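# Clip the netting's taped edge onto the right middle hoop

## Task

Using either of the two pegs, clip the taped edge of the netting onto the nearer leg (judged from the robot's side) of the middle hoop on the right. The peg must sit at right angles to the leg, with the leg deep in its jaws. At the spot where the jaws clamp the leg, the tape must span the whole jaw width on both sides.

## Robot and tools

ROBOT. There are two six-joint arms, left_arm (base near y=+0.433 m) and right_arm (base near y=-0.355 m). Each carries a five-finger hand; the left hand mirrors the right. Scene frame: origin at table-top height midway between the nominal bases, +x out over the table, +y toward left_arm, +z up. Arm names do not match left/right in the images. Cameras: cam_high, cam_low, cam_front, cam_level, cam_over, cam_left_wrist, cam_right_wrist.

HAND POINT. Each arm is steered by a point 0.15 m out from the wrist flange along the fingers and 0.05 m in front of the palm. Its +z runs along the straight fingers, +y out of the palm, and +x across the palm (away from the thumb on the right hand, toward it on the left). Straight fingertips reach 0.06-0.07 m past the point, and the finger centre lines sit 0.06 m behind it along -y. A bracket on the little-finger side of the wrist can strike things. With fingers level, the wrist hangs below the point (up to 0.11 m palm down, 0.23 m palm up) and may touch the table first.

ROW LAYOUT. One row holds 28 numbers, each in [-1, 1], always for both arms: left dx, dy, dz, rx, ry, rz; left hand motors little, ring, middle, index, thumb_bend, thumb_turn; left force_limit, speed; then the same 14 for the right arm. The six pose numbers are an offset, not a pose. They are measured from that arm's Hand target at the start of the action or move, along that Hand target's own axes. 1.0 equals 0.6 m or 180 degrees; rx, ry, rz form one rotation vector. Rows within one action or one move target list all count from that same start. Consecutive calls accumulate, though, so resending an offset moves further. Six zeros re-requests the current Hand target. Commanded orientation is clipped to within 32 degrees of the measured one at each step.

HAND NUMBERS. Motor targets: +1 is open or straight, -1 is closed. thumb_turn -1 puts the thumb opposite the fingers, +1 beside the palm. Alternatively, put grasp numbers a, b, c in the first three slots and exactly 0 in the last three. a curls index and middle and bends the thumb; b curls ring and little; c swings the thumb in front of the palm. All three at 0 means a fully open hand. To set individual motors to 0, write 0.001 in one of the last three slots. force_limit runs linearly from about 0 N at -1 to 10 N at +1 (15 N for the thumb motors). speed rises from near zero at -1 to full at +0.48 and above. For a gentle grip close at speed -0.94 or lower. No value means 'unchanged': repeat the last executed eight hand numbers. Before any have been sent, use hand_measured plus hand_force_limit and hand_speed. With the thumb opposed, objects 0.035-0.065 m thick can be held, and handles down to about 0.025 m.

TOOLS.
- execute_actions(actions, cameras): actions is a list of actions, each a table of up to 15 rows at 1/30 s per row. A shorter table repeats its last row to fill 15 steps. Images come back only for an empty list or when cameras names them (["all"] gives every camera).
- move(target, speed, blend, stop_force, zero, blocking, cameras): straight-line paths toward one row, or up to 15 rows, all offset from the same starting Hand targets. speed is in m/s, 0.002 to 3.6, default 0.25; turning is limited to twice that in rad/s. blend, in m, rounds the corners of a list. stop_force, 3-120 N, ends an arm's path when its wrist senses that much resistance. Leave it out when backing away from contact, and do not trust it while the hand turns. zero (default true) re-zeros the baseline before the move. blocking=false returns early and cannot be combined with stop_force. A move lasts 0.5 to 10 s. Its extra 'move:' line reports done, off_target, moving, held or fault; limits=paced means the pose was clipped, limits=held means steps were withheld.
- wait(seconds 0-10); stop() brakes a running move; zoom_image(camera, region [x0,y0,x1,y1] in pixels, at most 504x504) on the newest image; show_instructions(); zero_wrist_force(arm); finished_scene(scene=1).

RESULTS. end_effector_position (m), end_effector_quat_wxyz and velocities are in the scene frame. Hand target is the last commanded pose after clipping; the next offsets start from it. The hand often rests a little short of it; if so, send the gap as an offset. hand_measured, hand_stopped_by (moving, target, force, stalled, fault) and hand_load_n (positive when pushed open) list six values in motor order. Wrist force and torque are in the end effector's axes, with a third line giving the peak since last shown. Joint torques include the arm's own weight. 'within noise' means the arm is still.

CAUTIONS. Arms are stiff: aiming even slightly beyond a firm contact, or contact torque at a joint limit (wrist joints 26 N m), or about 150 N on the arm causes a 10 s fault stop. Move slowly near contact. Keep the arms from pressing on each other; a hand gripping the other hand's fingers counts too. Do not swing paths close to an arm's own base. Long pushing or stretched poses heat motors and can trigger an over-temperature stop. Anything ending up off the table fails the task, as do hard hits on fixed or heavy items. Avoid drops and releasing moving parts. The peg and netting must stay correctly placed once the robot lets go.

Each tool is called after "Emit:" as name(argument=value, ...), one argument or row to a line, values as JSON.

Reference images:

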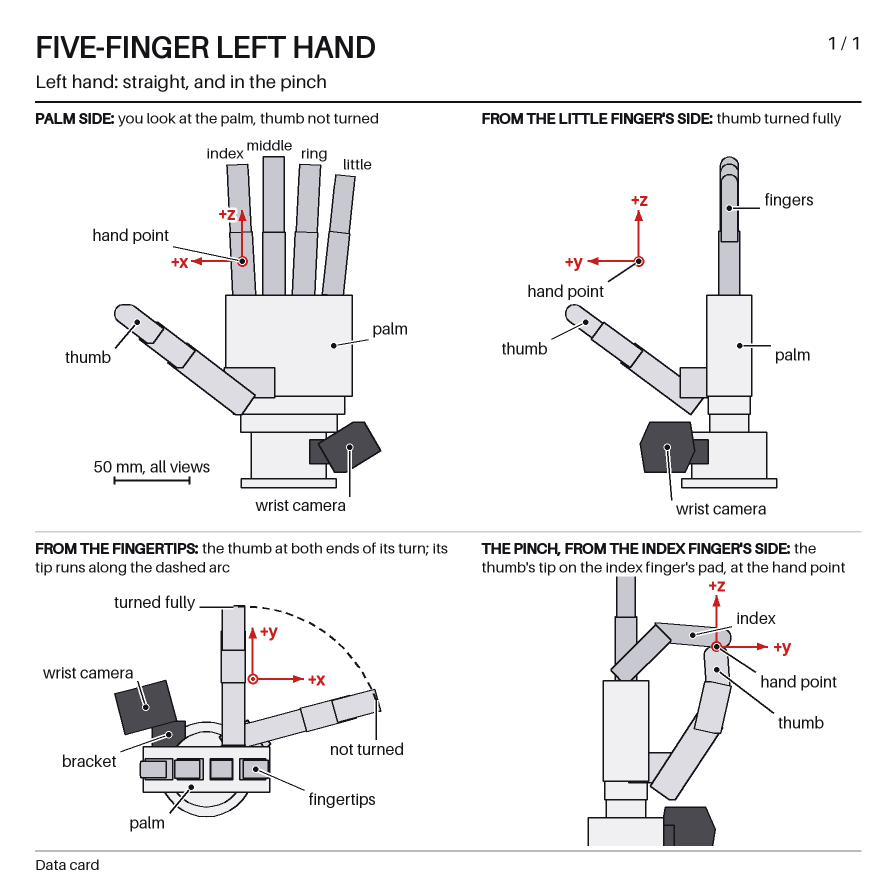

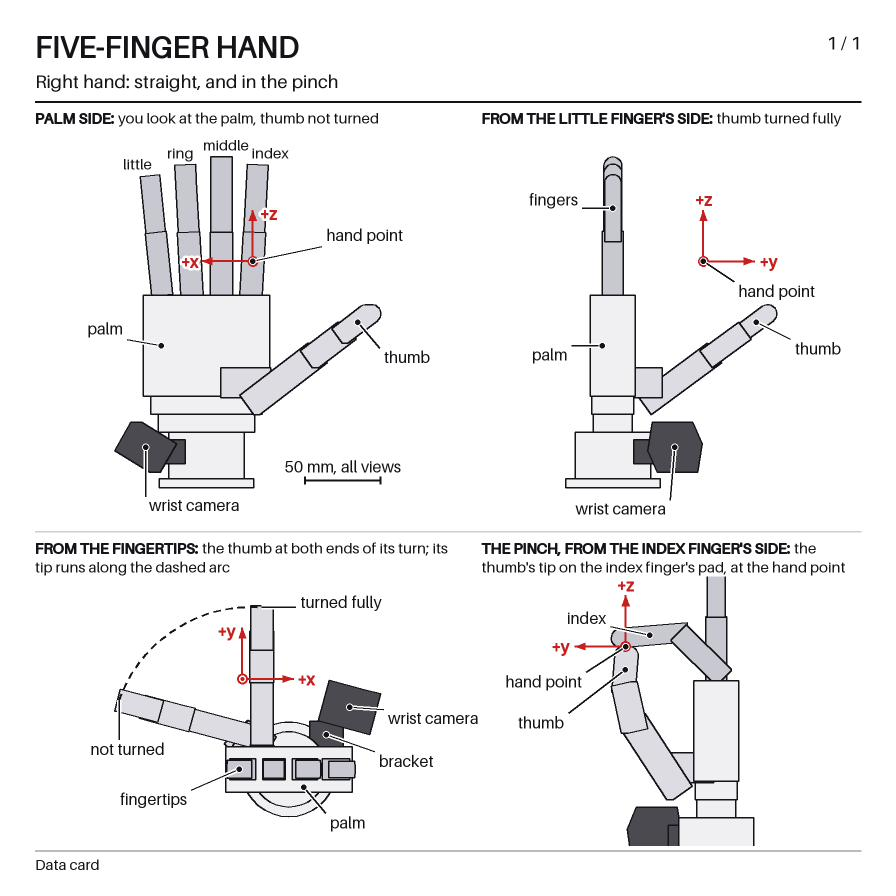

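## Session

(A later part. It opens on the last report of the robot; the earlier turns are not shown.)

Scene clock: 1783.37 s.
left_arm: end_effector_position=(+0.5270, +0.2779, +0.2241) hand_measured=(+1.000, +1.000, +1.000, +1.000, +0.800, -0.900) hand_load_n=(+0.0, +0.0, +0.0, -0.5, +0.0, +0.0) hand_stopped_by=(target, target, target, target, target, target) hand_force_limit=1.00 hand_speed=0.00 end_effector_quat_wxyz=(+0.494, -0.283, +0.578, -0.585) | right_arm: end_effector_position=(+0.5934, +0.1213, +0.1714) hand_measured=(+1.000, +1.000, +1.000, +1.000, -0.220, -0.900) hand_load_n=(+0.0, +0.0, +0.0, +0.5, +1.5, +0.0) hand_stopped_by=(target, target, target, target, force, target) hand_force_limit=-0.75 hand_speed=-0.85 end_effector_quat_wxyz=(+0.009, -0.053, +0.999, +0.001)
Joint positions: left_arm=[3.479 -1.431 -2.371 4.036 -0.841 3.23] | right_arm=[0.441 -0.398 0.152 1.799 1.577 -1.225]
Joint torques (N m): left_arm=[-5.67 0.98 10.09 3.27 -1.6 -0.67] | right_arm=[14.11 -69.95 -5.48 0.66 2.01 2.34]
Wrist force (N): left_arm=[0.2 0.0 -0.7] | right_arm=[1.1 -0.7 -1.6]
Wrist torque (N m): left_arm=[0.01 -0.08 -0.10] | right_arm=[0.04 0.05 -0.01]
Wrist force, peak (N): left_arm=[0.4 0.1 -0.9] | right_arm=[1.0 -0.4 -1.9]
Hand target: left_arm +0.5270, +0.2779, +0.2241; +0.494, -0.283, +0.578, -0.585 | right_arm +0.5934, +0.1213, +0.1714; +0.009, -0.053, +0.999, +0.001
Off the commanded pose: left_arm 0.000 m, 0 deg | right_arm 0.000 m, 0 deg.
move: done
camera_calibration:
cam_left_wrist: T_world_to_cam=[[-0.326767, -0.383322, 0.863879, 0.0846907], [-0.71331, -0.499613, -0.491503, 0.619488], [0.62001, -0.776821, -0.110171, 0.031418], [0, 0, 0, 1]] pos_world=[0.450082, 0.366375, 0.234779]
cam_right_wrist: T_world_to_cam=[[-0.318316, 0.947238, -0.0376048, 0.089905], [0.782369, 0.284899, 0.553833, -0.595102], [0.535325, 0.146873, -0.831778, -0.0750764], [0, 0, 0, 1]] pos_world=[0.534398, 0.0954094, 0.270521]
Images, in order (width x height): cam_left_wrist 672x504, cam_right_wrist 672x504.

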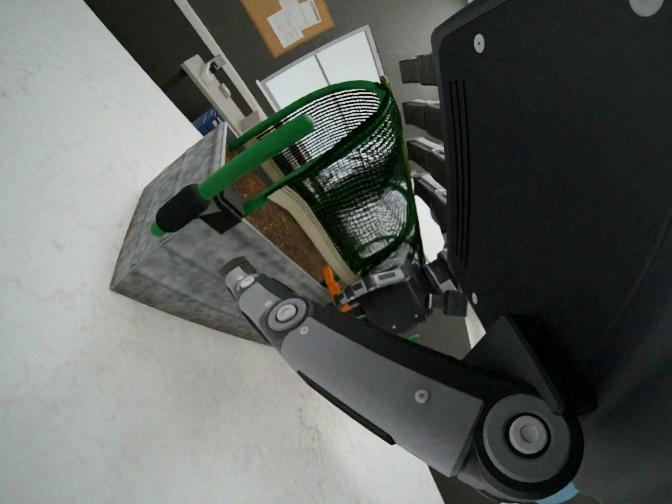

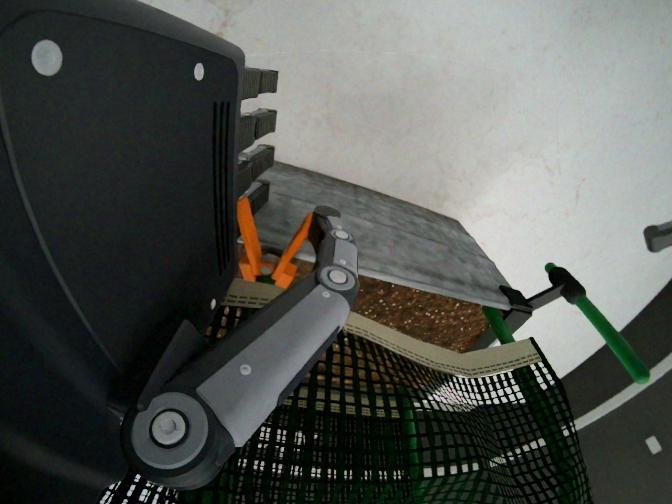

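Emit:
move(
  target=[0,0,0,0,0,0, 1,1,1,1,0.8,-0.9, 1,0, 0,0.005,0,0,0,0, 1,1,1,1,-0.95,-0.9, 1,-0.85],
  speed=0.006,
  cameras=["cam_right_wrist","cam_left_wrist"],
)

Emit:
zoom_image(
  camera="cam_left_wrist",
  region=[310, 262, 360, 322],
)

Emit:
zoom_image(
  camera="cam_right_wrist",
  region=[200, 180, 340, 320],
)

Scene clock: 1791.27 s.
left_arm: end_effector_position=(+0.5270, +0.2779, +0.2241) hand_measured=(+1.000, +1.000, +1.000, +1.000, +0.800, -0.900) hand_load_n=(-0.5, +0.0, +0.0, +0.0, +0.0, +0.0) hand_stopped_by=(target, target, target, target, target, target) hand_force_limit=1.00 hand_speed=0.00 end_effector_quat_wxyz=(+0.494, -0.283, +0.578, -0.585) | right_arm: end_effector_position=(+0.5930, +0.1243, +0.1713) hand_measured=(+1.000, +1.000, +1.000, +1.000, -0.382, -0.900) hand_load_n=(+0.0, +0.0, +0.0, +0.5, +15.0, -1.0) hand_stopped_by=(target, target, target, target, force, target) hand_force_limit=1.00 hand_speed=-0.85 end_effector_quat_wxyz=(+0.009, -0.053, +0.999, +0.001)
Joint positions: left_arm=[3.479 -1.431 -2.371 4.036 -0.841 3.23] | right_arm=[0.445 -0.371 0.098 1.827 1.576 -1.221]
Joint torques (N m): left_arm=[-6.32 0.29 10.62 3.25 -1.69 -0.56] | right_arm=[9.6 -49.82 -28.57 0.28 3.08 2.35]
Wrist force (N): left_arm=[0.4 0.1 -0.5] | right_arm=[13.5 -1.9 -1.0]
Wrist torque (N m): left_arm=[0.02 -0.12 -0.10] | right_arm=[0.06 0.11 0.57]
Wrist force, peak (N): left_arm=[0.4 0.2 -1.0] | right_arm=[13.8 -2.0 -1.1]
Hand target: left_arm +0.5270, +0.2779, +0.2241; +0.494, -0.283, +0.578, -0.585 | right_arm +0.5931, +0.1243, +0.1714; +0.009, -0.053, +0.999, +0.001
Off the commanded pose: left_arm 0.000 m, 0 deg | right_arm 0.000 m, 0 deg.
move: done
camera_calibration:
cam_left_wrist: T_world_to_cam=[[-0.326767, -0.383322, 0.863879, 0.0846907], [-0.71331, -0.499613, -0.491503, 0.619488], [0.62001, -0.776821, -0.110171, 0.031418], [0, 0, 0, 1]] pos_world=[0.450082, 0.366375, 0.234779]
cam_right_wrist: T_world_to_cam=[[-0.318272, 0.947262, -0.0373864, 0.0868475], [0.782319, 0.284718, 0.553997, -0.595587], [0.535425, 0.147073, -0.831679, -0.0754862], [0, 0, 0, 1]] pos_world=[0.533997, 0.0984088, 0.27042]
Images, in order (width x height): cam_left_wrist 672x504, cam_right_wrist 672x504.

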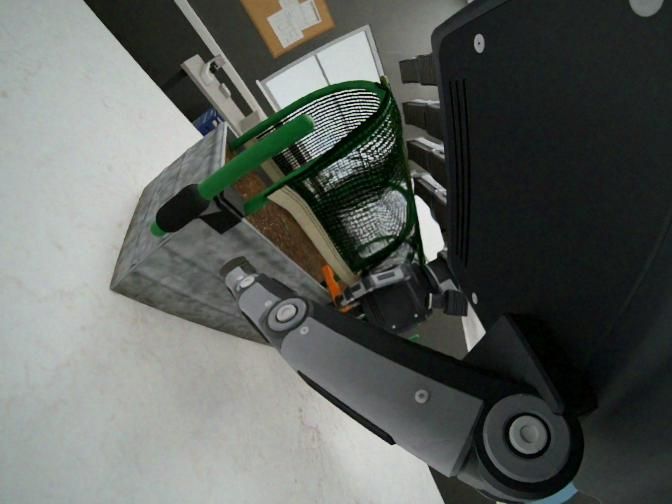

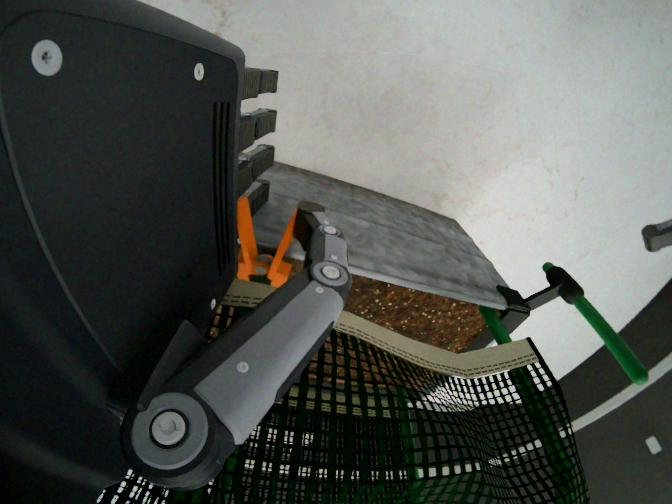

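Scaled by 8.400 from the camera's 672x504 image, which has a finer 960x720 frame.

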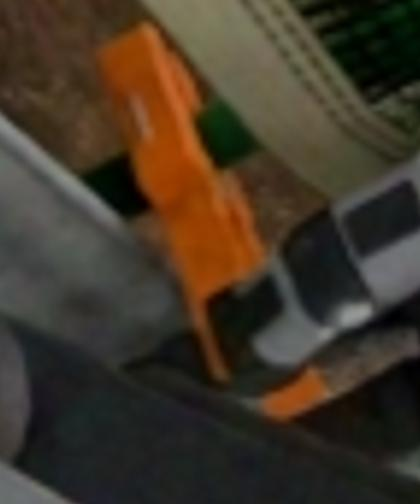

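Scaled by 3.600 from the camera's 672x504 image, which has a finer 960x720 frame.

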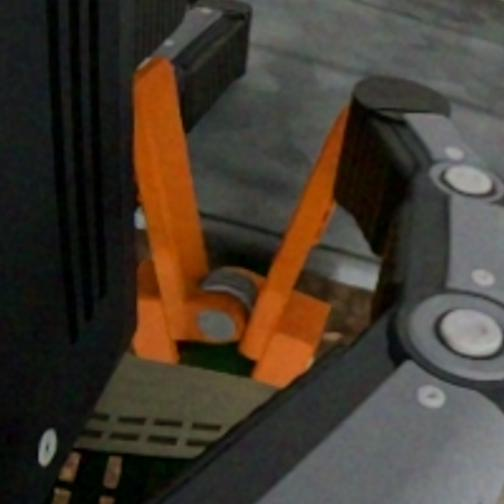

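Emit:
move(
  target=[0,0,0,0,0,0, 1,1,1,1,0.8,-0.9, 1,0, 0.0042,0,0,0,0,0, 1,1,1,1,-0.95,-0.9, 1,-0.85],
  speed=0.006,
  cameras=["cam_right_wrist","cam_left_wrist"],
)

Emit:
zoom_image(
  camera="cam_left_wrist",
  region=[310, 262, 360, 322],
)

Emit:
zoom_image(
  camera="cam_right_wrist",
  region=[200, 180, 340, 320],
)

Scene clock: 1809.07 s.
left_arm: end_effector_position=(+0.5270, +0.2779, +0.2241) hand_measured=(+1.000, +1.000, +1.000, +1.000, +0.800, -0.900) hand_load_n=(+0.0, +0.0, +0.0, +0.0, +0.0, +0.5) hand_stopped_by=(target, target, target, target, target, target) hand_force_limit=1.00 hand_speed=0.00 end_effector_quat_wxyz=(+0.494, -0.283, +0.578, -0.585) | right_arm: end_effector_position=(+0.5906, +0.1241, +0.1713) hand_measured=(+1.000, +1.000, +1.000, +1.000, -0.382, -0.900) hand_load_n=(+0.0, +0.0, +0.0, +0.5, +12.5, +0.5) hand_stopped_by=(target, target, target, target, force, target) hand_force_limit=1.00 hand_speed=-0.85 end_effector_quat_wxyz=(+0.009, -0.053, +0.999, +0.001)
Joint positions: left_arm=[3.479 -1.431 -2.371 4.036 -0.841 3.23] | right_arm=[0.446 -0.405 0.166 1.792 1.577 -1.22]
Joint torques (N m): left_arm=[-5.92 0.53 10.78 3.31 -1.49 -0.58] | right_arm=[13.66 -70.21 -7.2 1.16 -2 2.29]
Wrist force (N): left_arm=[0.2 0.0 -0.6] | right_arm=[-1.5 0.5 -1.1]
Wrist torque (N m): left_arm=[0.01 -0.09 -0.10] | right_arm=[0.13 0.14 -0.11]
Wrist force, peak (N): left_arm=[0.5 0.2 -1.0] | right_arm=[14.1 -2.1 -1.2]
Hand target: left_arm +0.5270, +0.2779, +0.2241; +0.494, -0.283, +0.578, -0.585 | right_arm +0.5905, +0.1241, +0.1713; +0.009, -0.053, +0.999, +0.001
Off the commanded pose: left_arm 0.000 m, 0 deg | right_arm 0.000 m, 0 deg.
move: done
camera_calibration:
cam_left_wrist: T_world_to_cam=[[-0.326767, -0.383322, 0.863879, 0.0846907], [-0.71331, -0.499613, -0.491503, 0.619488], [0.62001, -0.776821, -0.110171, 0.031418], [0, 0, 0, 1]] pos_world=[0.450082, 0.366375, 0.234779]
cam_right_wrist: T_world_to_cam=[[-0.318433, 0.947195, -0.0377206, 0.0864589], [0.782444, 0.285093, 0.553627, -0.593713], [0.535147, 0.146779, -0.83191, -0.073849], [0, 0, 0, 1]] pos_world=[0.531599, 0.0982098, 0.270522]
Images, in order (width x height): cam_left_wrist 672x504, cam_right_wrist 672x504.

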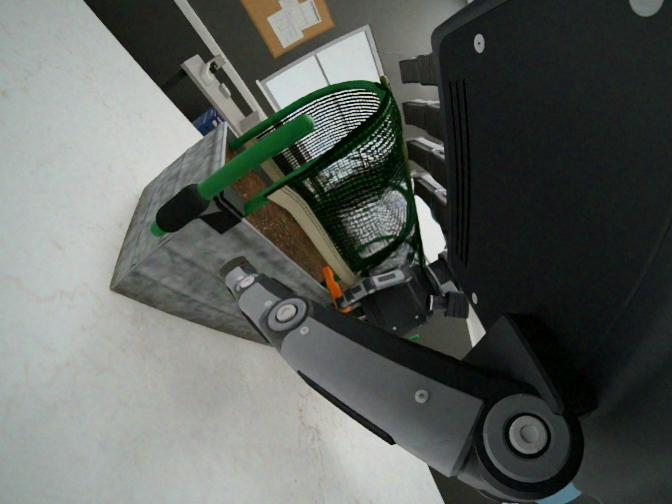

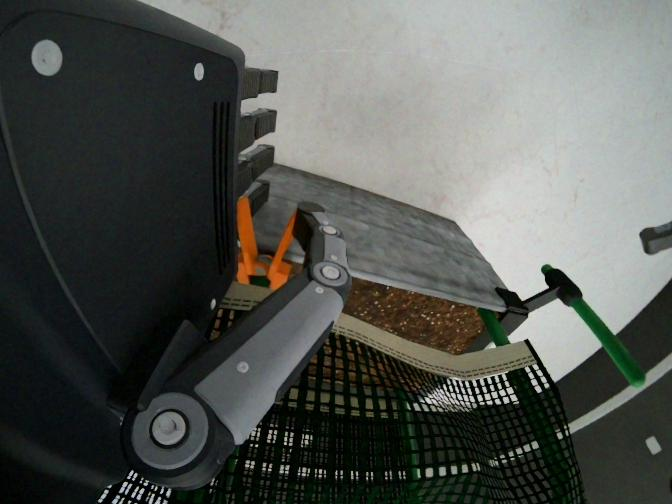

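Scaled by 8.400 from the camera's 672x504 image, which has a finer 960x720 frame.

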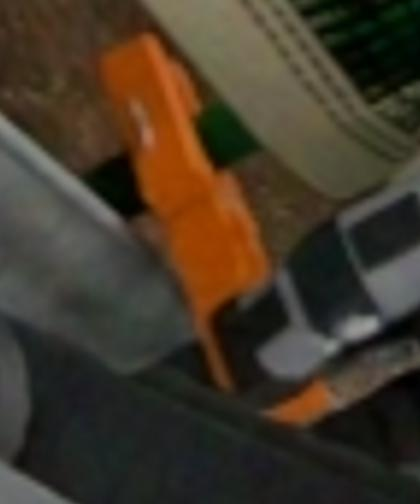

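Scaled by 3.600 from the camera's 672x504 image, which has a finer 960x720 frame.

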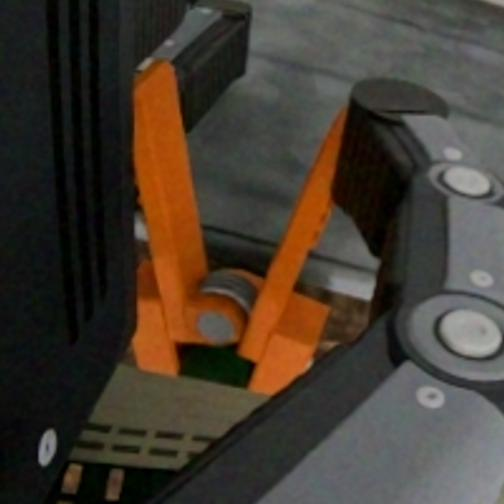

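Emit:
move(
  target=[0,0,0,0,0,0, 1,1,1,1,0.8,-0.9, 1,0, 0.0667,0,0,0,0,0, 1,1,1,1,-0.95,-0.9, 1,-0.85],
  speed=0.02,
  cameras=["cam_right_wrist","cam_left_wrist"],
)

Emit:
zoom_image(
  camera="cam_left_wrist",
  region=[310, 262, 370, 332],
)

Emit:
zoom_image(
  camera="cam_right_wrist",
  region=[200, 180, 340, 320],
)

Scene clock: 1816.90 s.
left_arm: end_effector_position=(+0.5270, +0.2779, +0.2241) hand_measured=(+1.000, +1.000, +1.000, +1.000, +0.800, -0.900) hand_load_n=(+0.0, +0.0, +0.0, +0.0, +0.0, +0.0) hand_stopped_by=(target, target, target, target, target, target) hand_force_limit=1.00 hand_speed=0.00 end_effector_quat_wxyz=(+0.494, -0.283, +0.578, -0.585) | right_arm: end_effector_position=(+0.5508, +0.1199, +0.1706) hand_measured=(+1.000, +1.000, +1.000, +1.000, -0.384, -0.900) hand_load_n=(+0.0, +0.0, +0.0, +0.0, +0.0, +0.0) hand_stopped_by=(target, target, target, target, force, target) hand_force_limit=1.00 hand_speed=-0.85 end_effector_quat_wxyz=(+0.009, -0.053, +0.999, +0.001)
Joint positions: left_arm=[3.479 -1.431 -2.371 4.036 -0.841 3.23] | right_arm=[0.468 -0.624 0.595 1.582 1.577 -1.198]
Joint torques (N m): left_arm=[-4.76 0.39 9.89 3.34 -1.58 -0.69] | right_arm=[14.09 -65.48 -5.51 0.83 -1.95 2.21]
Wrist force (N): left_arm=[0.5 -0.4 -0.7] | right_arm=[-0.5 0.2 -1.0]
Wrist torque (N m): left_arm=[-0.04 -0.14 -0.07] | right_arm=[0.10 0.11 -0.09]
Wrist force, peak (N): left_arm=[0.3 0.3 -1.1] | right_arm=[-8.2 0.1 -0.6]
Hand target: left_arm +0.5270, +0.2779, +0.2241; +0.494, -0.283, +0.578, -0.585 | right_arm +0.5508, +0.1199, +0.1706; +0.009, -0.053, +0.999, +0.001
Off the commanded pose: left_arm 0.000 m, 0 deg | right_arm 0.000 m, 0 deg.
move: done
camera_calibration:
cam_left_wrist: T_world_to_cam=[[-0.326767, -0.383322, 0.863879, 0.0846907], [-0.71331, -0.499613, -0.491503, 0.619488], [0.62001, -0.776821, -0.110171, 0.031418], [0, 0, 0, 1]] pos_world=[0.450082, 0.366375, 0.234779]
cam_right_wrist: T_world_to_cam=[[-0.318316, 0.947238, -0.0376048, 0.0777355], [0.782369, 0.284899, 0.553833, -0.560902], [0.535325, 0.146873, -0.831778, -0.0527166], [0, 0, 0, 1]] pos_world=[0.491798, 0.0939094, 0.269721]
Images, in order (width x height): cam_left_wrist 672x504, cam_right_wrist 672x504.

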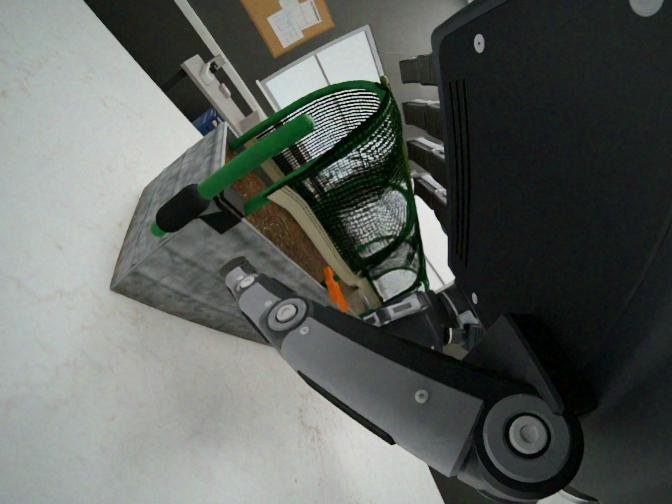

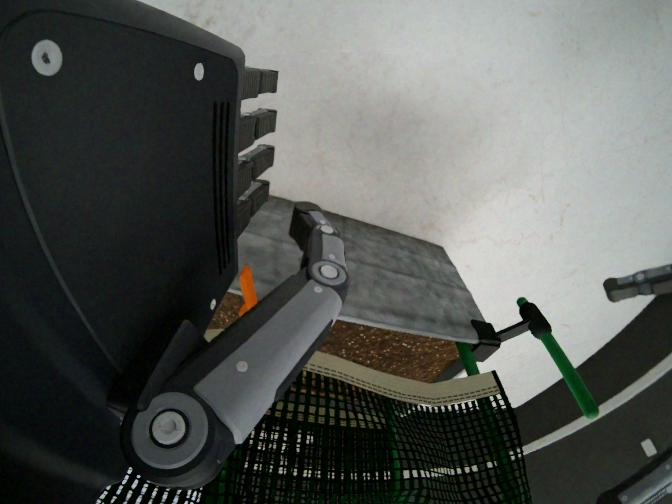

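Scaled by 7.200 from the camera's 672x504 image, which has a finer 960x720 frame.

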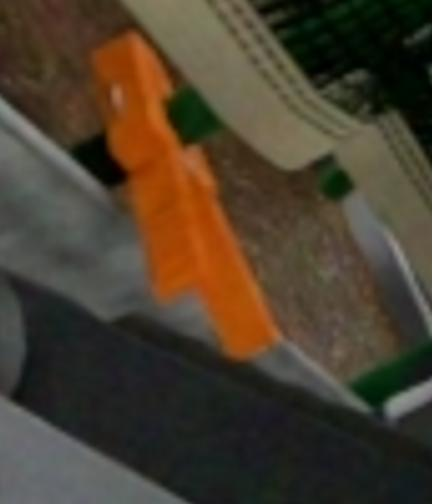

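Scaled by 3.600 from the camera's 672x504 image, which has a finer 960x720 frame.

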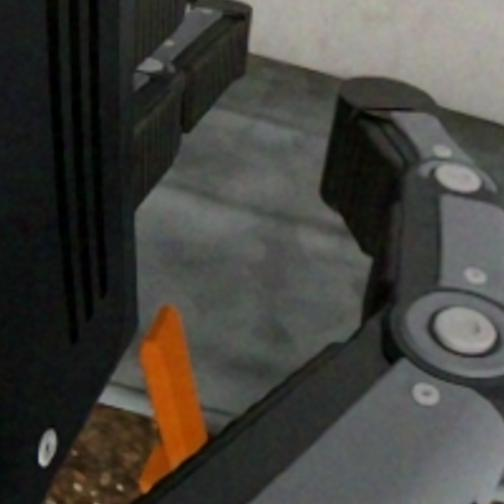

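Emit:
move(
  target=[
    [0,0,0,0,0,0, 1,1,1,1,0.8,-0.9, 1,0, 0,0,0,0,0,0, 1,1,1,1,0.5,-0.5, -0.75,0],
    [0,0,0,0,0,0, 1,1,1,1,0.8,-0.9, 1,0, -0.02,-0.0117,0,0,0,0, 1,1,1,1,0.5,-0.5, -0.75,0],
  ],
  speed=0.05,
  cameras=["cam_right_wrist"],
)

Emit:
zoom_image(
  camera="cam_right_wrist",
  region=[200, 200, 340, 340],
)

Scene clock: 1837.70 s.
left_arm: end_effector_position=(+0.5270, +0.2779, +0.2241) hand_measured=(+1.000, +1.000, +1.000, +1.000, +0.800, -0.900) hand_load_n=(+0.0, -0.5, -0.5, +0.0, +0.0, +0.5) hand_stopped_by=(target, target, target, target, target, target) hand_force_limit=1.00 hand_speed=0.00 end_effector_quat_wxyz=(+0.494, -0.283, +0.578, -0.585) | right_arm: end_effector_position=(+0.5633, +0.1142, +0.1708) hand_measured=(+1.000, +1.000, +1.000, +1.000, +0.500, -0.500) hand_load_n=(+0.0, +0.0, +0.5, +0.0, -0.5, +0.0) hand_stopped_by=(target, target, target, target, target, target) hand_force_limit=-0.75 hand_speed=0.00 end_effector_quat_wxyz=(+0.009, -0.053, +0.999, +0.001)
Joint positions: left_arm=[3.479 -1.431 -2.371 4.036 -0.841 3.23] | right_arm=[0.451 -0.596 0.542 1.607 1.577 -1.215]
Joint torques (N m): left_arm=[-5.83 1.14 10.39 3.17 -1.33 -0.65] | right_arm=[-12.88 -46.21 -27.22 3.89 -1.51 -2.39]
Wrist force (N): left_arm=[0.3 0.2 -0.6] | right_arm=[-0.4 0.0 -1.0]
Wrist torque (N m): left_arm=[0.03 -0.11 -0.10] | right_arm=[0.07 0.10 0.00]
Wrist force, peak (N): left_arm=[0.2 0.1 -1.2] | right_arm=[-0.6 0.2 -1.3]
Hand target: left_arm +0.5270, +0.2779, +0.2241; +0.494, -0.283, +0.578, -0.585 | right_arm +0.5634, +0.1141, +0.1708; +0.009, -0.053, +0.999, +0.001
Off the commanded pose: left_arm 0.000 m, 0 deg | right_arm 0.000 m, 0 deg.
move: done
camera_calibration:
cam_right_wrist: T_world_to_cam=[[-0.318273, 0.947257, -0.0375022, 0.0871022], [0.782313, 0.284785, 0.553971, -0.569245], [0.535433, 0.146976, -0.831691, -0.0585452], [0, 0, 0, 1]] pos_world=[0.504397, 0.088209, 0.26992]
Images, in order (width x height): cam_right_wrist 672x504.

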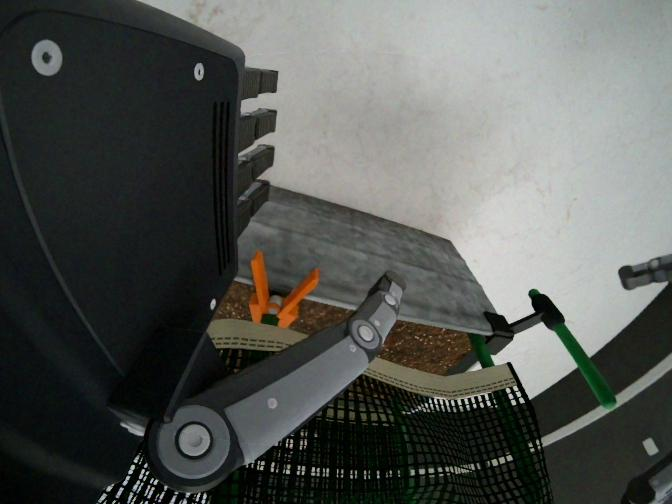

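Scaled by 3.600 from the camera's 672x504 image, which has a finer 960x720 frame.

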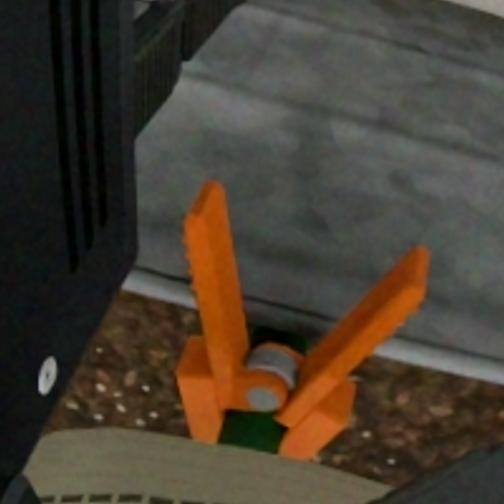

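Emit:
move(
  target=[
    [0,0,0,0,0,0, 1,1,1,1,0.8,-0.9, 1,0, 0,0,0,0,0,0, 1,1,1,1,0.3,-0.35, -0.75,0],
    [0,0,0,0,0,0, 1,1,1,1,0.8,-0.9, 1,0, -0.0478,0.0075,0.0008,0,0,0, 1,1,1,1,0.3,-0.35, -0.75,0],
  ],
  speed=0.04,
  cameras=["cam_right_wrist","cam_left_wrist"],
)

Emit:
zoom_image(
  camera="cam_right_wrist",
  region=[200, 180, 340, 320],
)

Emit:
zoom_image(
  camera="cam_left_wrist",
  region=[310, 262, 370, 332],
)

Scene clock: 1858.53 s.
left_arm: end_effector_position=(+0.5270, +0.2779, +0.2241) hand_measured=(+1.000, +1.000, +1.000, +1.000, +0.800, -0.900) hand_load_n=(+0.0, -0.5, +0.0, +0.0, +0.0, +0.0) hand_stopped_by=(target, target, target, target, target, target) hand_force_limit=1.00 hand_speed=0.00 end_effector_quat_wxyz=(+0.494, -0.283, +0.578, -0.585) | right_arm: end_effector_position=(+0.5914, +0.1215, +0.1708) hand_measured=(+1.000, +1.000, +1.000, +1.000, +0.300, -0.350) hand_load_n=(+0.0, +0.0, +0.0, +0.0, +0.0, +0.0) hand_stopped_by=(target, target, target, target, target, target) hand_force_limit=-0.75 hand_speed=0.00 end_effector_quat_wxyz=(+0.009, -0.053, +0.999, +0.001)
Joint positions: left_arm=[3.479 -1.431 -2.371 4.036 -0.841 3.23] | right_arm=[0.442 -0.422 0.201 1.773 1.576 -1.224]
Joint torques (N m): left_arm=[-5.59 0.78 10.03 3.11 -1.25 -0.62] | right_arm=[4.18 -49.68 -27.58 3.92 2.44 -2.47]
Wrist force (N): left_arm=[0.2 0.3 -0.7] | right_arm=[-0.4 0.1 -1.0]
Wrist torque (N m): left_arm=[0.05 -0.09 -0.11] | right_arm=[0.08 0.09 0.02]
Wrist force, peak (N): left_arm=[0.4 0.1 -1.0] | right_arm=[-1.0 0.1 -1.0]
Hand target: left_arm +0.5270, +0.2779, +0.2241; +0.494, -0.283, +0.578, -0.585 | right_arm +0.5915, +0.1216, +0.1708; +0.009, -0.053, +0.999, +0.001
Off the commanded pose: left_arm 0.000 m, 0 deg | right_arm 0.000 m, 0 deg.
move: done
camera_calibration:
cam_left_wrist: T_world_to_cam=[[-0.326767, -0.383322, 0.863879, 0.0846907], [-0.71331, -0.499613, -0.491503, 0.619488], [0.62001, -0.776821, -0.110171, 0.031418], [0, 0, 0, 1]] pos_world=[0.450082, 0.366375, 0.234779]
cam_right_wrist: T_world_to_cam=[[-0.318115, 0.947317, -0.0373272, 0.0888669], [0.782102, 0.284481, 0.554425, -0.593237], [0.535835, 0.147177, -0.831396, -0.0749376], [0, 0, 0, 1]] pos_world=[0.532396, 0.0956082, 0.269919]
Images, in order (width x height): cam_left_wrist 672x504, cam_right_wrist 672x504.

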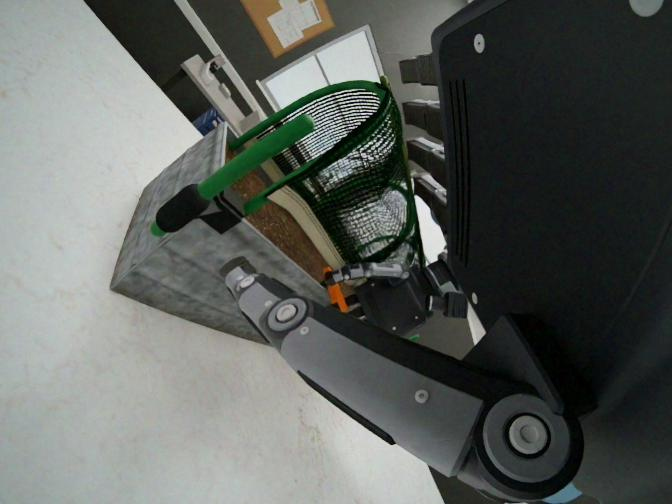

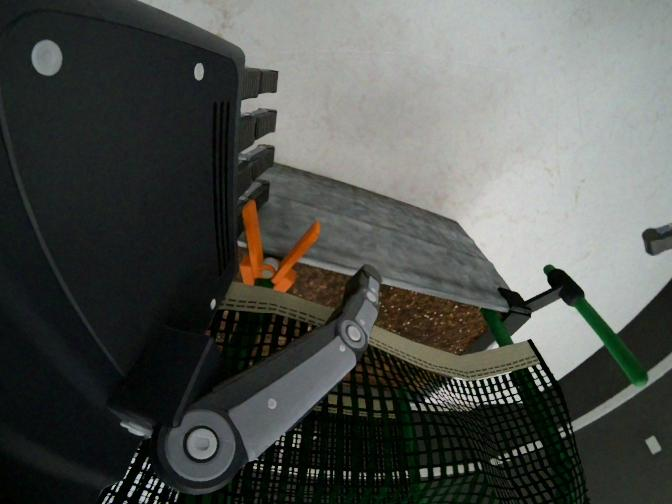

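Scaled by 3.600 from the camera's 672x504 image, which has a finer 960x720 frame.

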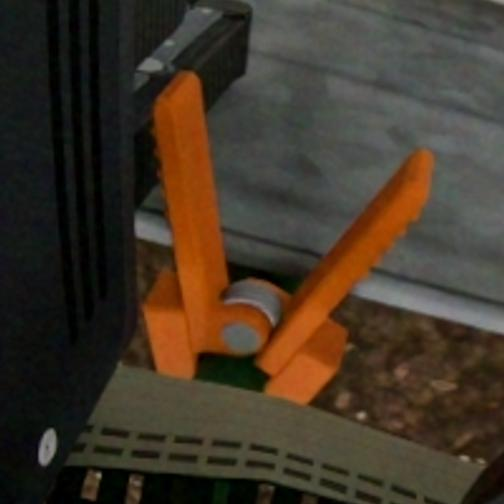

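Scaled by 7.200 from the camera's 672x504 image, which has a finer 960x720 frame.

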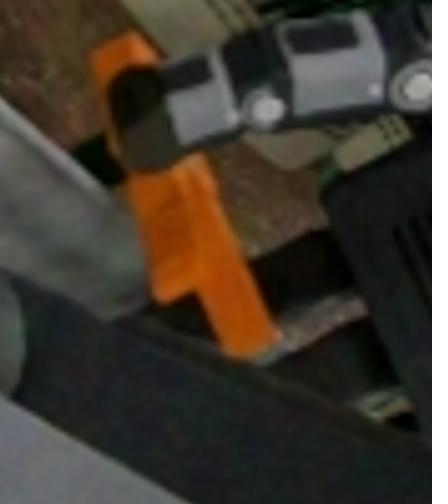

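Emit:
move(
  target=[
    [0,0,0,0,0,0, 1,1,1,1,0.8,-0.9, 1,0, 0,0,0,0,0,0, 1,1,1,1,0.0,-0.35, -0.75,-0.5],
    [0,0,0,0,0,0, 1,1,1,1,0.8,-0.9, 1,0, 0,0.0001,0,0,0,0, 1,1,1,1,-0.7,-0.35, -0.75,-0.85],
  ],
  speed=0.02,
  cameras=["cam_right_wrist","cam_left_wrist"],
)

Emit:
zoom_image(
  camera="cam_right_wrist",
  region=[200, 180, 340, 320],
)

Emit:
zoom_image(
  camera="cam_left_wrist",
  region=[310, 262, 370, 332],
)

Scene clock: 1864.63 s.
left_arm: end_effector_position=(+0.5270, +0.2779, +0.2241) hand_measured=(+1.000, +1.000, +1.000, +1.000, +0.800, -0.900) hand_load_n=(+0.0, +0.0, +0.0, +0.0, +0.0, +0.0) hand_stopped_by=(target, target, target, target, target, target) hand_force_limit=1.00 hand_speed=0.00 end_effector_quat_wxyz=(+0.494, -0.283, +0.578, -0.585) | right_arm: end_effector_position=(+0.5915, +0.1217, +0.1708) hand_measured=(+1.000, +1.000, +1.000, +1.000, -0.214, -0.350) hand_load_n=(+0.0, +0.0, +0.0, +0.0, +2.0, +0.0) hand_stopped_by=(target, target, target, target, force, target) hand_force_limit=-0.75 hand_speed=-0.85 end_effector_quat_wxyz=(+0.009, -0.053, +0.999, +0.001)
Joint positions: left_arm=[3.479 -1.431 -2.371 4.036 -0.841 3.23] | right_arm=[0.443 -0.418 0.194 1.778 1.577 -1.224]
Joint torques (N m): left_arm=[-5.27 0.06 9.72 3.12 -1.3 -0.6] | right_arm=[12.28 -50.09 -26.56 3.81 2.37 2.1]
Wrist force (N): left_arm=[0.2 0.2 -0.9] | right_arm=[-0.6 1.9 -1.1]
Wrist torque (N m): left_arm=[0.04 -0.10 -0.10] | right_arm=[0.13 0.16 0.01]
Wrist force, peak (N): left_arm=[0.3 -0.1 -1.1] | right_arm=[-0.5 2.3 -1.1]
Hand target: left_arm +0.5270, +0.2779, +0.2241; +0.494, -0.283, +0.578, -0.585 | right_arm +0.5915, +0.1217, +0.1708; +0.009, -0.053, +0.999, +0.001
Off the commanded pose: left_arm 0.000 m, 0 deg | right_arm 0.000 m, 0 deg.
move: done
camera_calibration:
cam_left_wrist: T_world_to_cam=[[-0.326767, -0.383322, 0.863879, 0.0846907], [-0.71331, -0.499613, -0.491503, 0.619488], [0.62001, -0.776821, -0.110171, 0.031418], [0, 0, 0, 1]] pos_world=[0.450082, 0.366375, 0.234779]
cam_right_wrist: T_world_to_cam=[[-0.318347, 0.94723, -0.0375551, 0.0889029], [0.782283, 0.284875, 0.553968, -0.593385], [0.535433, 0.146976, -0.831691, -0.0747082], [0, 0, 0, 1]] pos_world=[0.532498, 0.0958092, 0.269921]
Images, in order (width x height): cam_left_wrist 672x504, cam_right_wrist 672x504.

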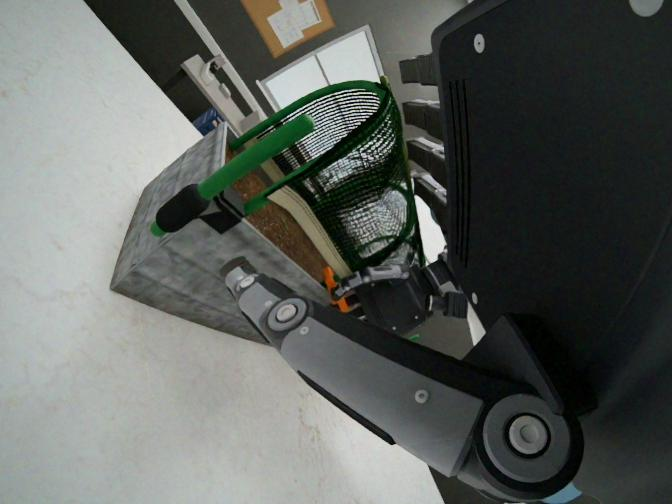

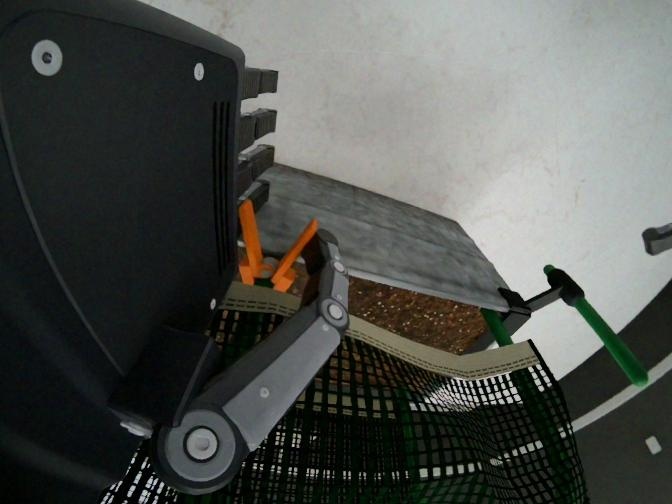

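Scaled by 3.600 from the camera's 672x504 image, which has a finer 960x720 frame.

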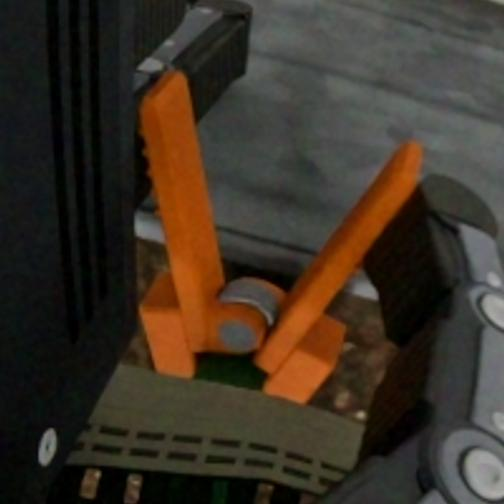

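Scaled by 7.200 from the camera's 672x504 image, which has a finer 960x720 frame.

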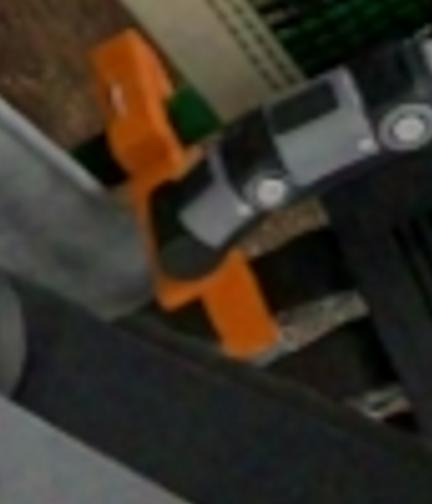

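Emit:
move(
  target=[0,0,0,0,0,0, 1,1,1,1,0.8,-0.9, 1,0, 0.0025,0.0067,0,0,0,0, 1,1,1,1,-0.98,-0.35, 1,-0.85],
  speed=0.006,
  cameras=["cam_right_wrist","cam_left_wrist"],
)

Emit:
zoom_image(
  camera="cam_right_wrist",
  region=[200, 180, 340, 320],
)

Emit:
zoom_image(
  camera="cam_left_wrist",
  region=[310, 262, 370, 332],
)

Scene clock: 1870.37 s.
left_arm: end_effector_position=(+0.5270, +0.2779, +0.2241) hand_measured=(+1.000, +1.000, +1.000, +1.000, +0.800, -0.900) hand_load_n=(+0.0, +0.0, +0.0, +0.0, +0.0, +0.0) hand_stopped_by=(target, target, target, target, target, target) hand_force_limit=1.00 hand_speed=0.00 end_effector_quat_wxyz=(+0.494, -0.283, +0.578, -0.585) | right_arm: end_effector_position=(+0.5896, +0.1255, +0.1708) hand_measured=(+1.000, +1.000, +1.000, +1.000, -0.432, -0.350) hand_load_n=(+0.0, +0.0, +0.0, +0.5, +15.0, +1.0) hand_stopped_by=(target, target, target, target, force, target) hand_force_limit=1.00 hand_speed=-0.85 end_effector_quat_wxyz=(+0.009, -0.053, +0.999, +0.001)
Joint positions: left_arm=[3.479 -1.431 -2.371 4.036 -0.841 3.23] | right_arm=[0.449 -0.408 0.173 1.788 1.577 -1.217]
Joint torques (N m): left_arm=[-5.55 1.08 10.71 2.95 -1.19 -0.61] | right_arm=[16.16 -49.88 -27.38 3.87 1.41 2.01]
Wrist force (N): left_arm=[0.2 -0.1 -0.6] | right_arm=[-1.2 -2.5 -0.3]
Wrist torque (N m): left_arm=[-0.02 -0.09 -0.10] | right_arm=[0.02 0.13 -0.02]
Wrist force, peak (N): left_arm=[0.5 0.3 -0.9] | right_arm=[-6.4 -1.7 -0.2]
Hand target: left_arm +0.5270, +0.2779, +0.2241; +0.494, -0.283, +0.578, -0.585 | right_arm +0.5896, +0.1255, +0.1708; +0.009, -0.053, +0.999, +0.001
Off the commanded pose: left_arm 0.000 m, 0 deg | right_arm 0.000 m, 0 deg.
move: done
camera_calibration:
cam_left_wrist: T_world_to_cam=[[-0.326767, -0.383322, 0.863879, 0.0846907], [-0.71331, -0.499613, -0.491503, 0.619488], [0.62001, -0.776821, -0.110171, 0.031418], [0, 0, 0, 1]] pos_world=[0.450082, 0.366375, 0.234779]
cam_right_wrist: T_world_to_cam=[[-0.318347, 0.94723, -0.0375551, 0.0846986], [0.782283, 0.284875, 0.553968, -0.592981], [0.535433, 0.146976, -0.831691, -0.0742494], [0, 0, 0, 1]] pos_world=[0.530598, 0.0996092, 0.269921]
Images, in order (width x height): cam_left_wrist 672x504, cam_right_wrist 672x504.

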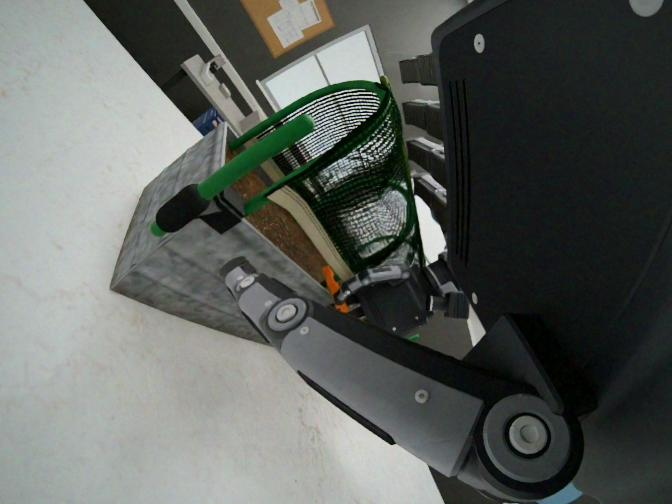

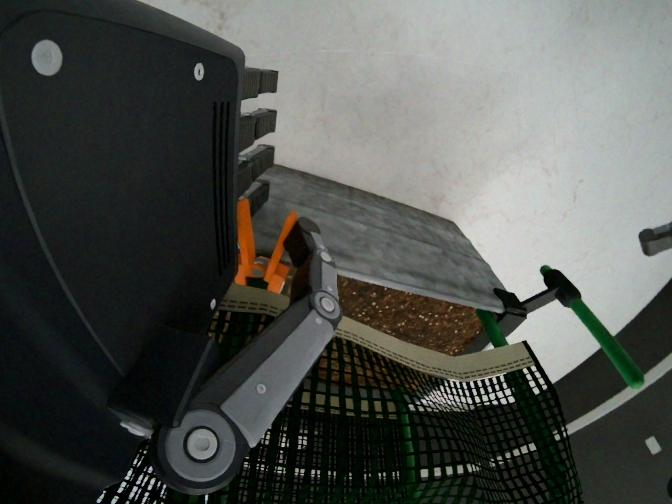

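Scaled by 3.600 from the camera's 672x504 image, which has a finer 960x720 frame.

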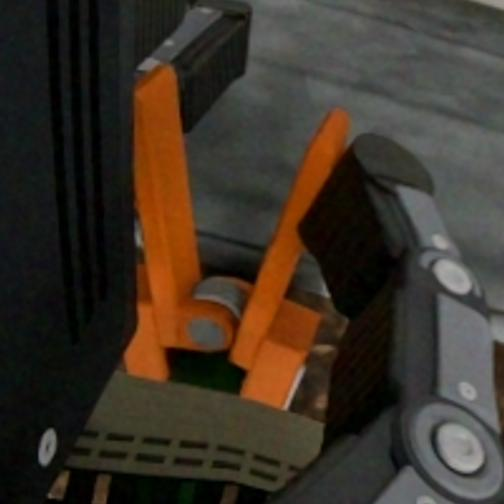

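Scaled by 7.200 from the camera's 672x504 image, which has a finer 960x720 frame.

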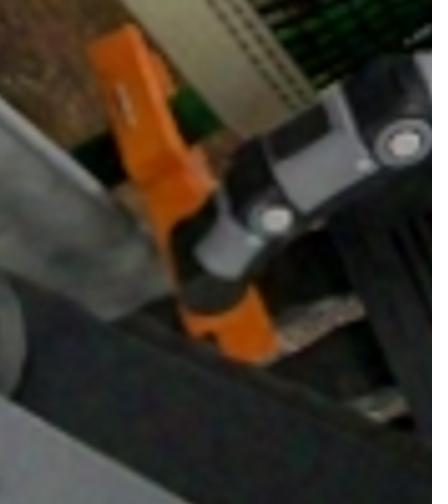

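Emit:
move(
  target=[0,0,0,0,0,0, 1,1,1,1,0.8,-0.9, 1,0, 0.0167,0,0,0,0,0, 1,1,1,1,-0.98,-0.35, 1,-0.85],
  speed=0.012,
  cameras=["cam_right_wrist","cam_left_wrist"],
)

Emit:
zoom_image(
  camera="cam_right_wrist",
  region=[200, 180, 340, 320],
)

Emit:
zoom_image(
  camera="cam_left_wrist",
  region=[310, 262, 370, 332],
)

Scene clock: 1875.77 s.
left_arm: end_effector_position=(+0.5270, +0.2779, +0.2241) hand_measured=(+1.000, +1.000, +1.000, +1.000, +0.800, -0.900) hand_load_n=(+0.0, +0.0, +0.0, +0.0, +0.0, +0.0) hand_stopped_by=(target, target, target, target, target, target) hand_force_limit=1.00 hand_speed=0.00 end_effector_quat_wxyz=(+0.494, -0.283, +0.578, -0.585) | right_arm: end_effector_position=(+0.5796, +0.1245, +0.1706) hand_measured=(+1.000, +1.000, +1.000, +1.000, -0.432, -0.350) hand_load_n=(+0.0, +0.0, +0.0, +0.0, +9.5, +0.5) hand_stopped_by=(target, target, target, target, force, target) hand_force_limit=1.00 hand_speed=-0.85 end_effector_quat_wxyz=(+0.009, -0.053, +0.999, +0.001)
Joint positions: left_arm=[3.479 -1.431 -2.371 4.036 -0.841 3.23] | right_arm=[0.454 -0.487 0.333 1.708 1.577 -1.212]
Joint torques (N m): left_arm=[-5.09 1.19 9.87 2.87 -1.01 -0.58] | right_arm=[15.12 -69.12 -6.67 1.46 -2.33 2.12]
Wrist force (N): left_arm=[0.2 0.4 -0.4] | right_arm=[-3.2 -0.5 -0.8]
Wrist torque (N m): left_arm=[0.05 -0.08 -0.11] | right_arm=[0.09 0.10 -0.18]
Wrist force, peak (N): left_arm=[0.1 0.3 -1.1] | right_arm=[-5.5 -0.8 -0.7]
Hand target: left_arm +0.5270, +0.2779, +0.2241; +0.494, -0.283, +0.578, -0.585 | right_arm +0.5796, +0.1245, +0.1706; +0.009, -0.053, +0.999, +0.001
Off the commanded pose: left_arm 0.000 m, 0 deg | right_arm 0.000 m, 0 deg.
move: done
camera_calibration:
cam_left_wrist: T_world_to_cam=[[-0.326767, -0.383322, 0.863879, 0.0846907], [-0.71331, -0.499613, -0.491503, 0.619488], [0.62001, -0.776821, -0.110171, 0.031418], [0, 0, 0, 1]] pos_world=[0.450082, 0.366375, 0.234779]
cam_right_wrist: T_world_to_cam=[[-0.318336, 0.947233, -0.0375796, 0.0824587], [0.78241, 0.284914, 0.553768, -0.584834], [0.535254, 0.146881, -0.831823, -0.068693], [0, 0, 0, 1]] pos_world=[0.520598, 0.0986094, 0.269821]
Images, in order (width x height): cam_left_wrist 672x504, cam_right_wrist 672x504.

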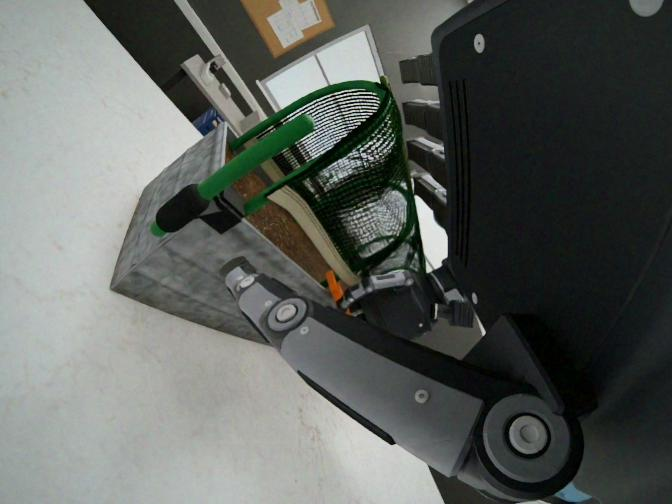

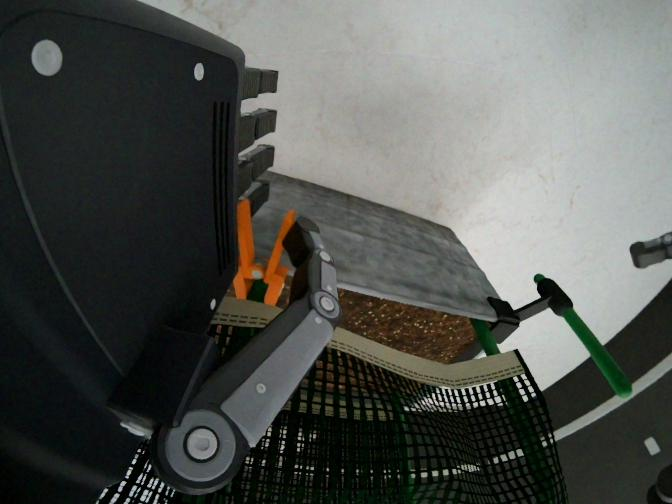

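Scaled by 3.600 from the camera's 672x504 image, which has a finer 960x720 frame.

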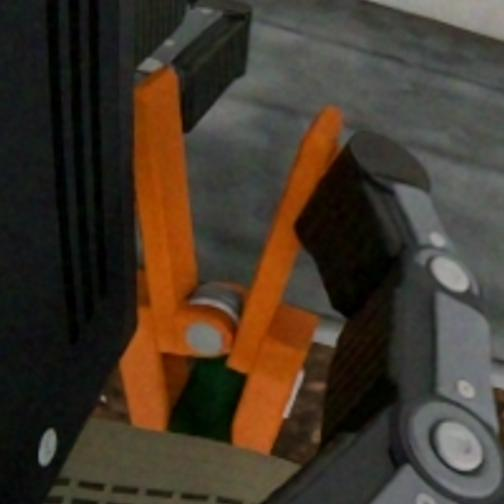

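Scaled by 7.200 from the camera's 672x504 image, which has a finer 960x720 frame.

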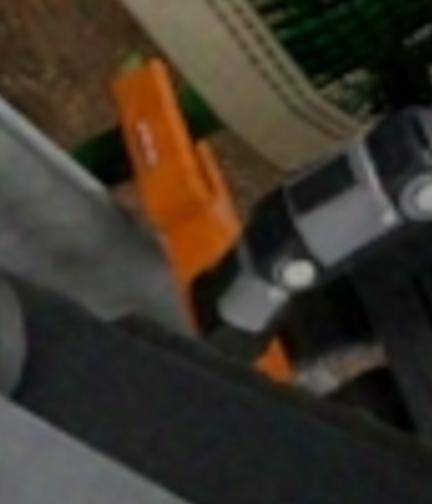

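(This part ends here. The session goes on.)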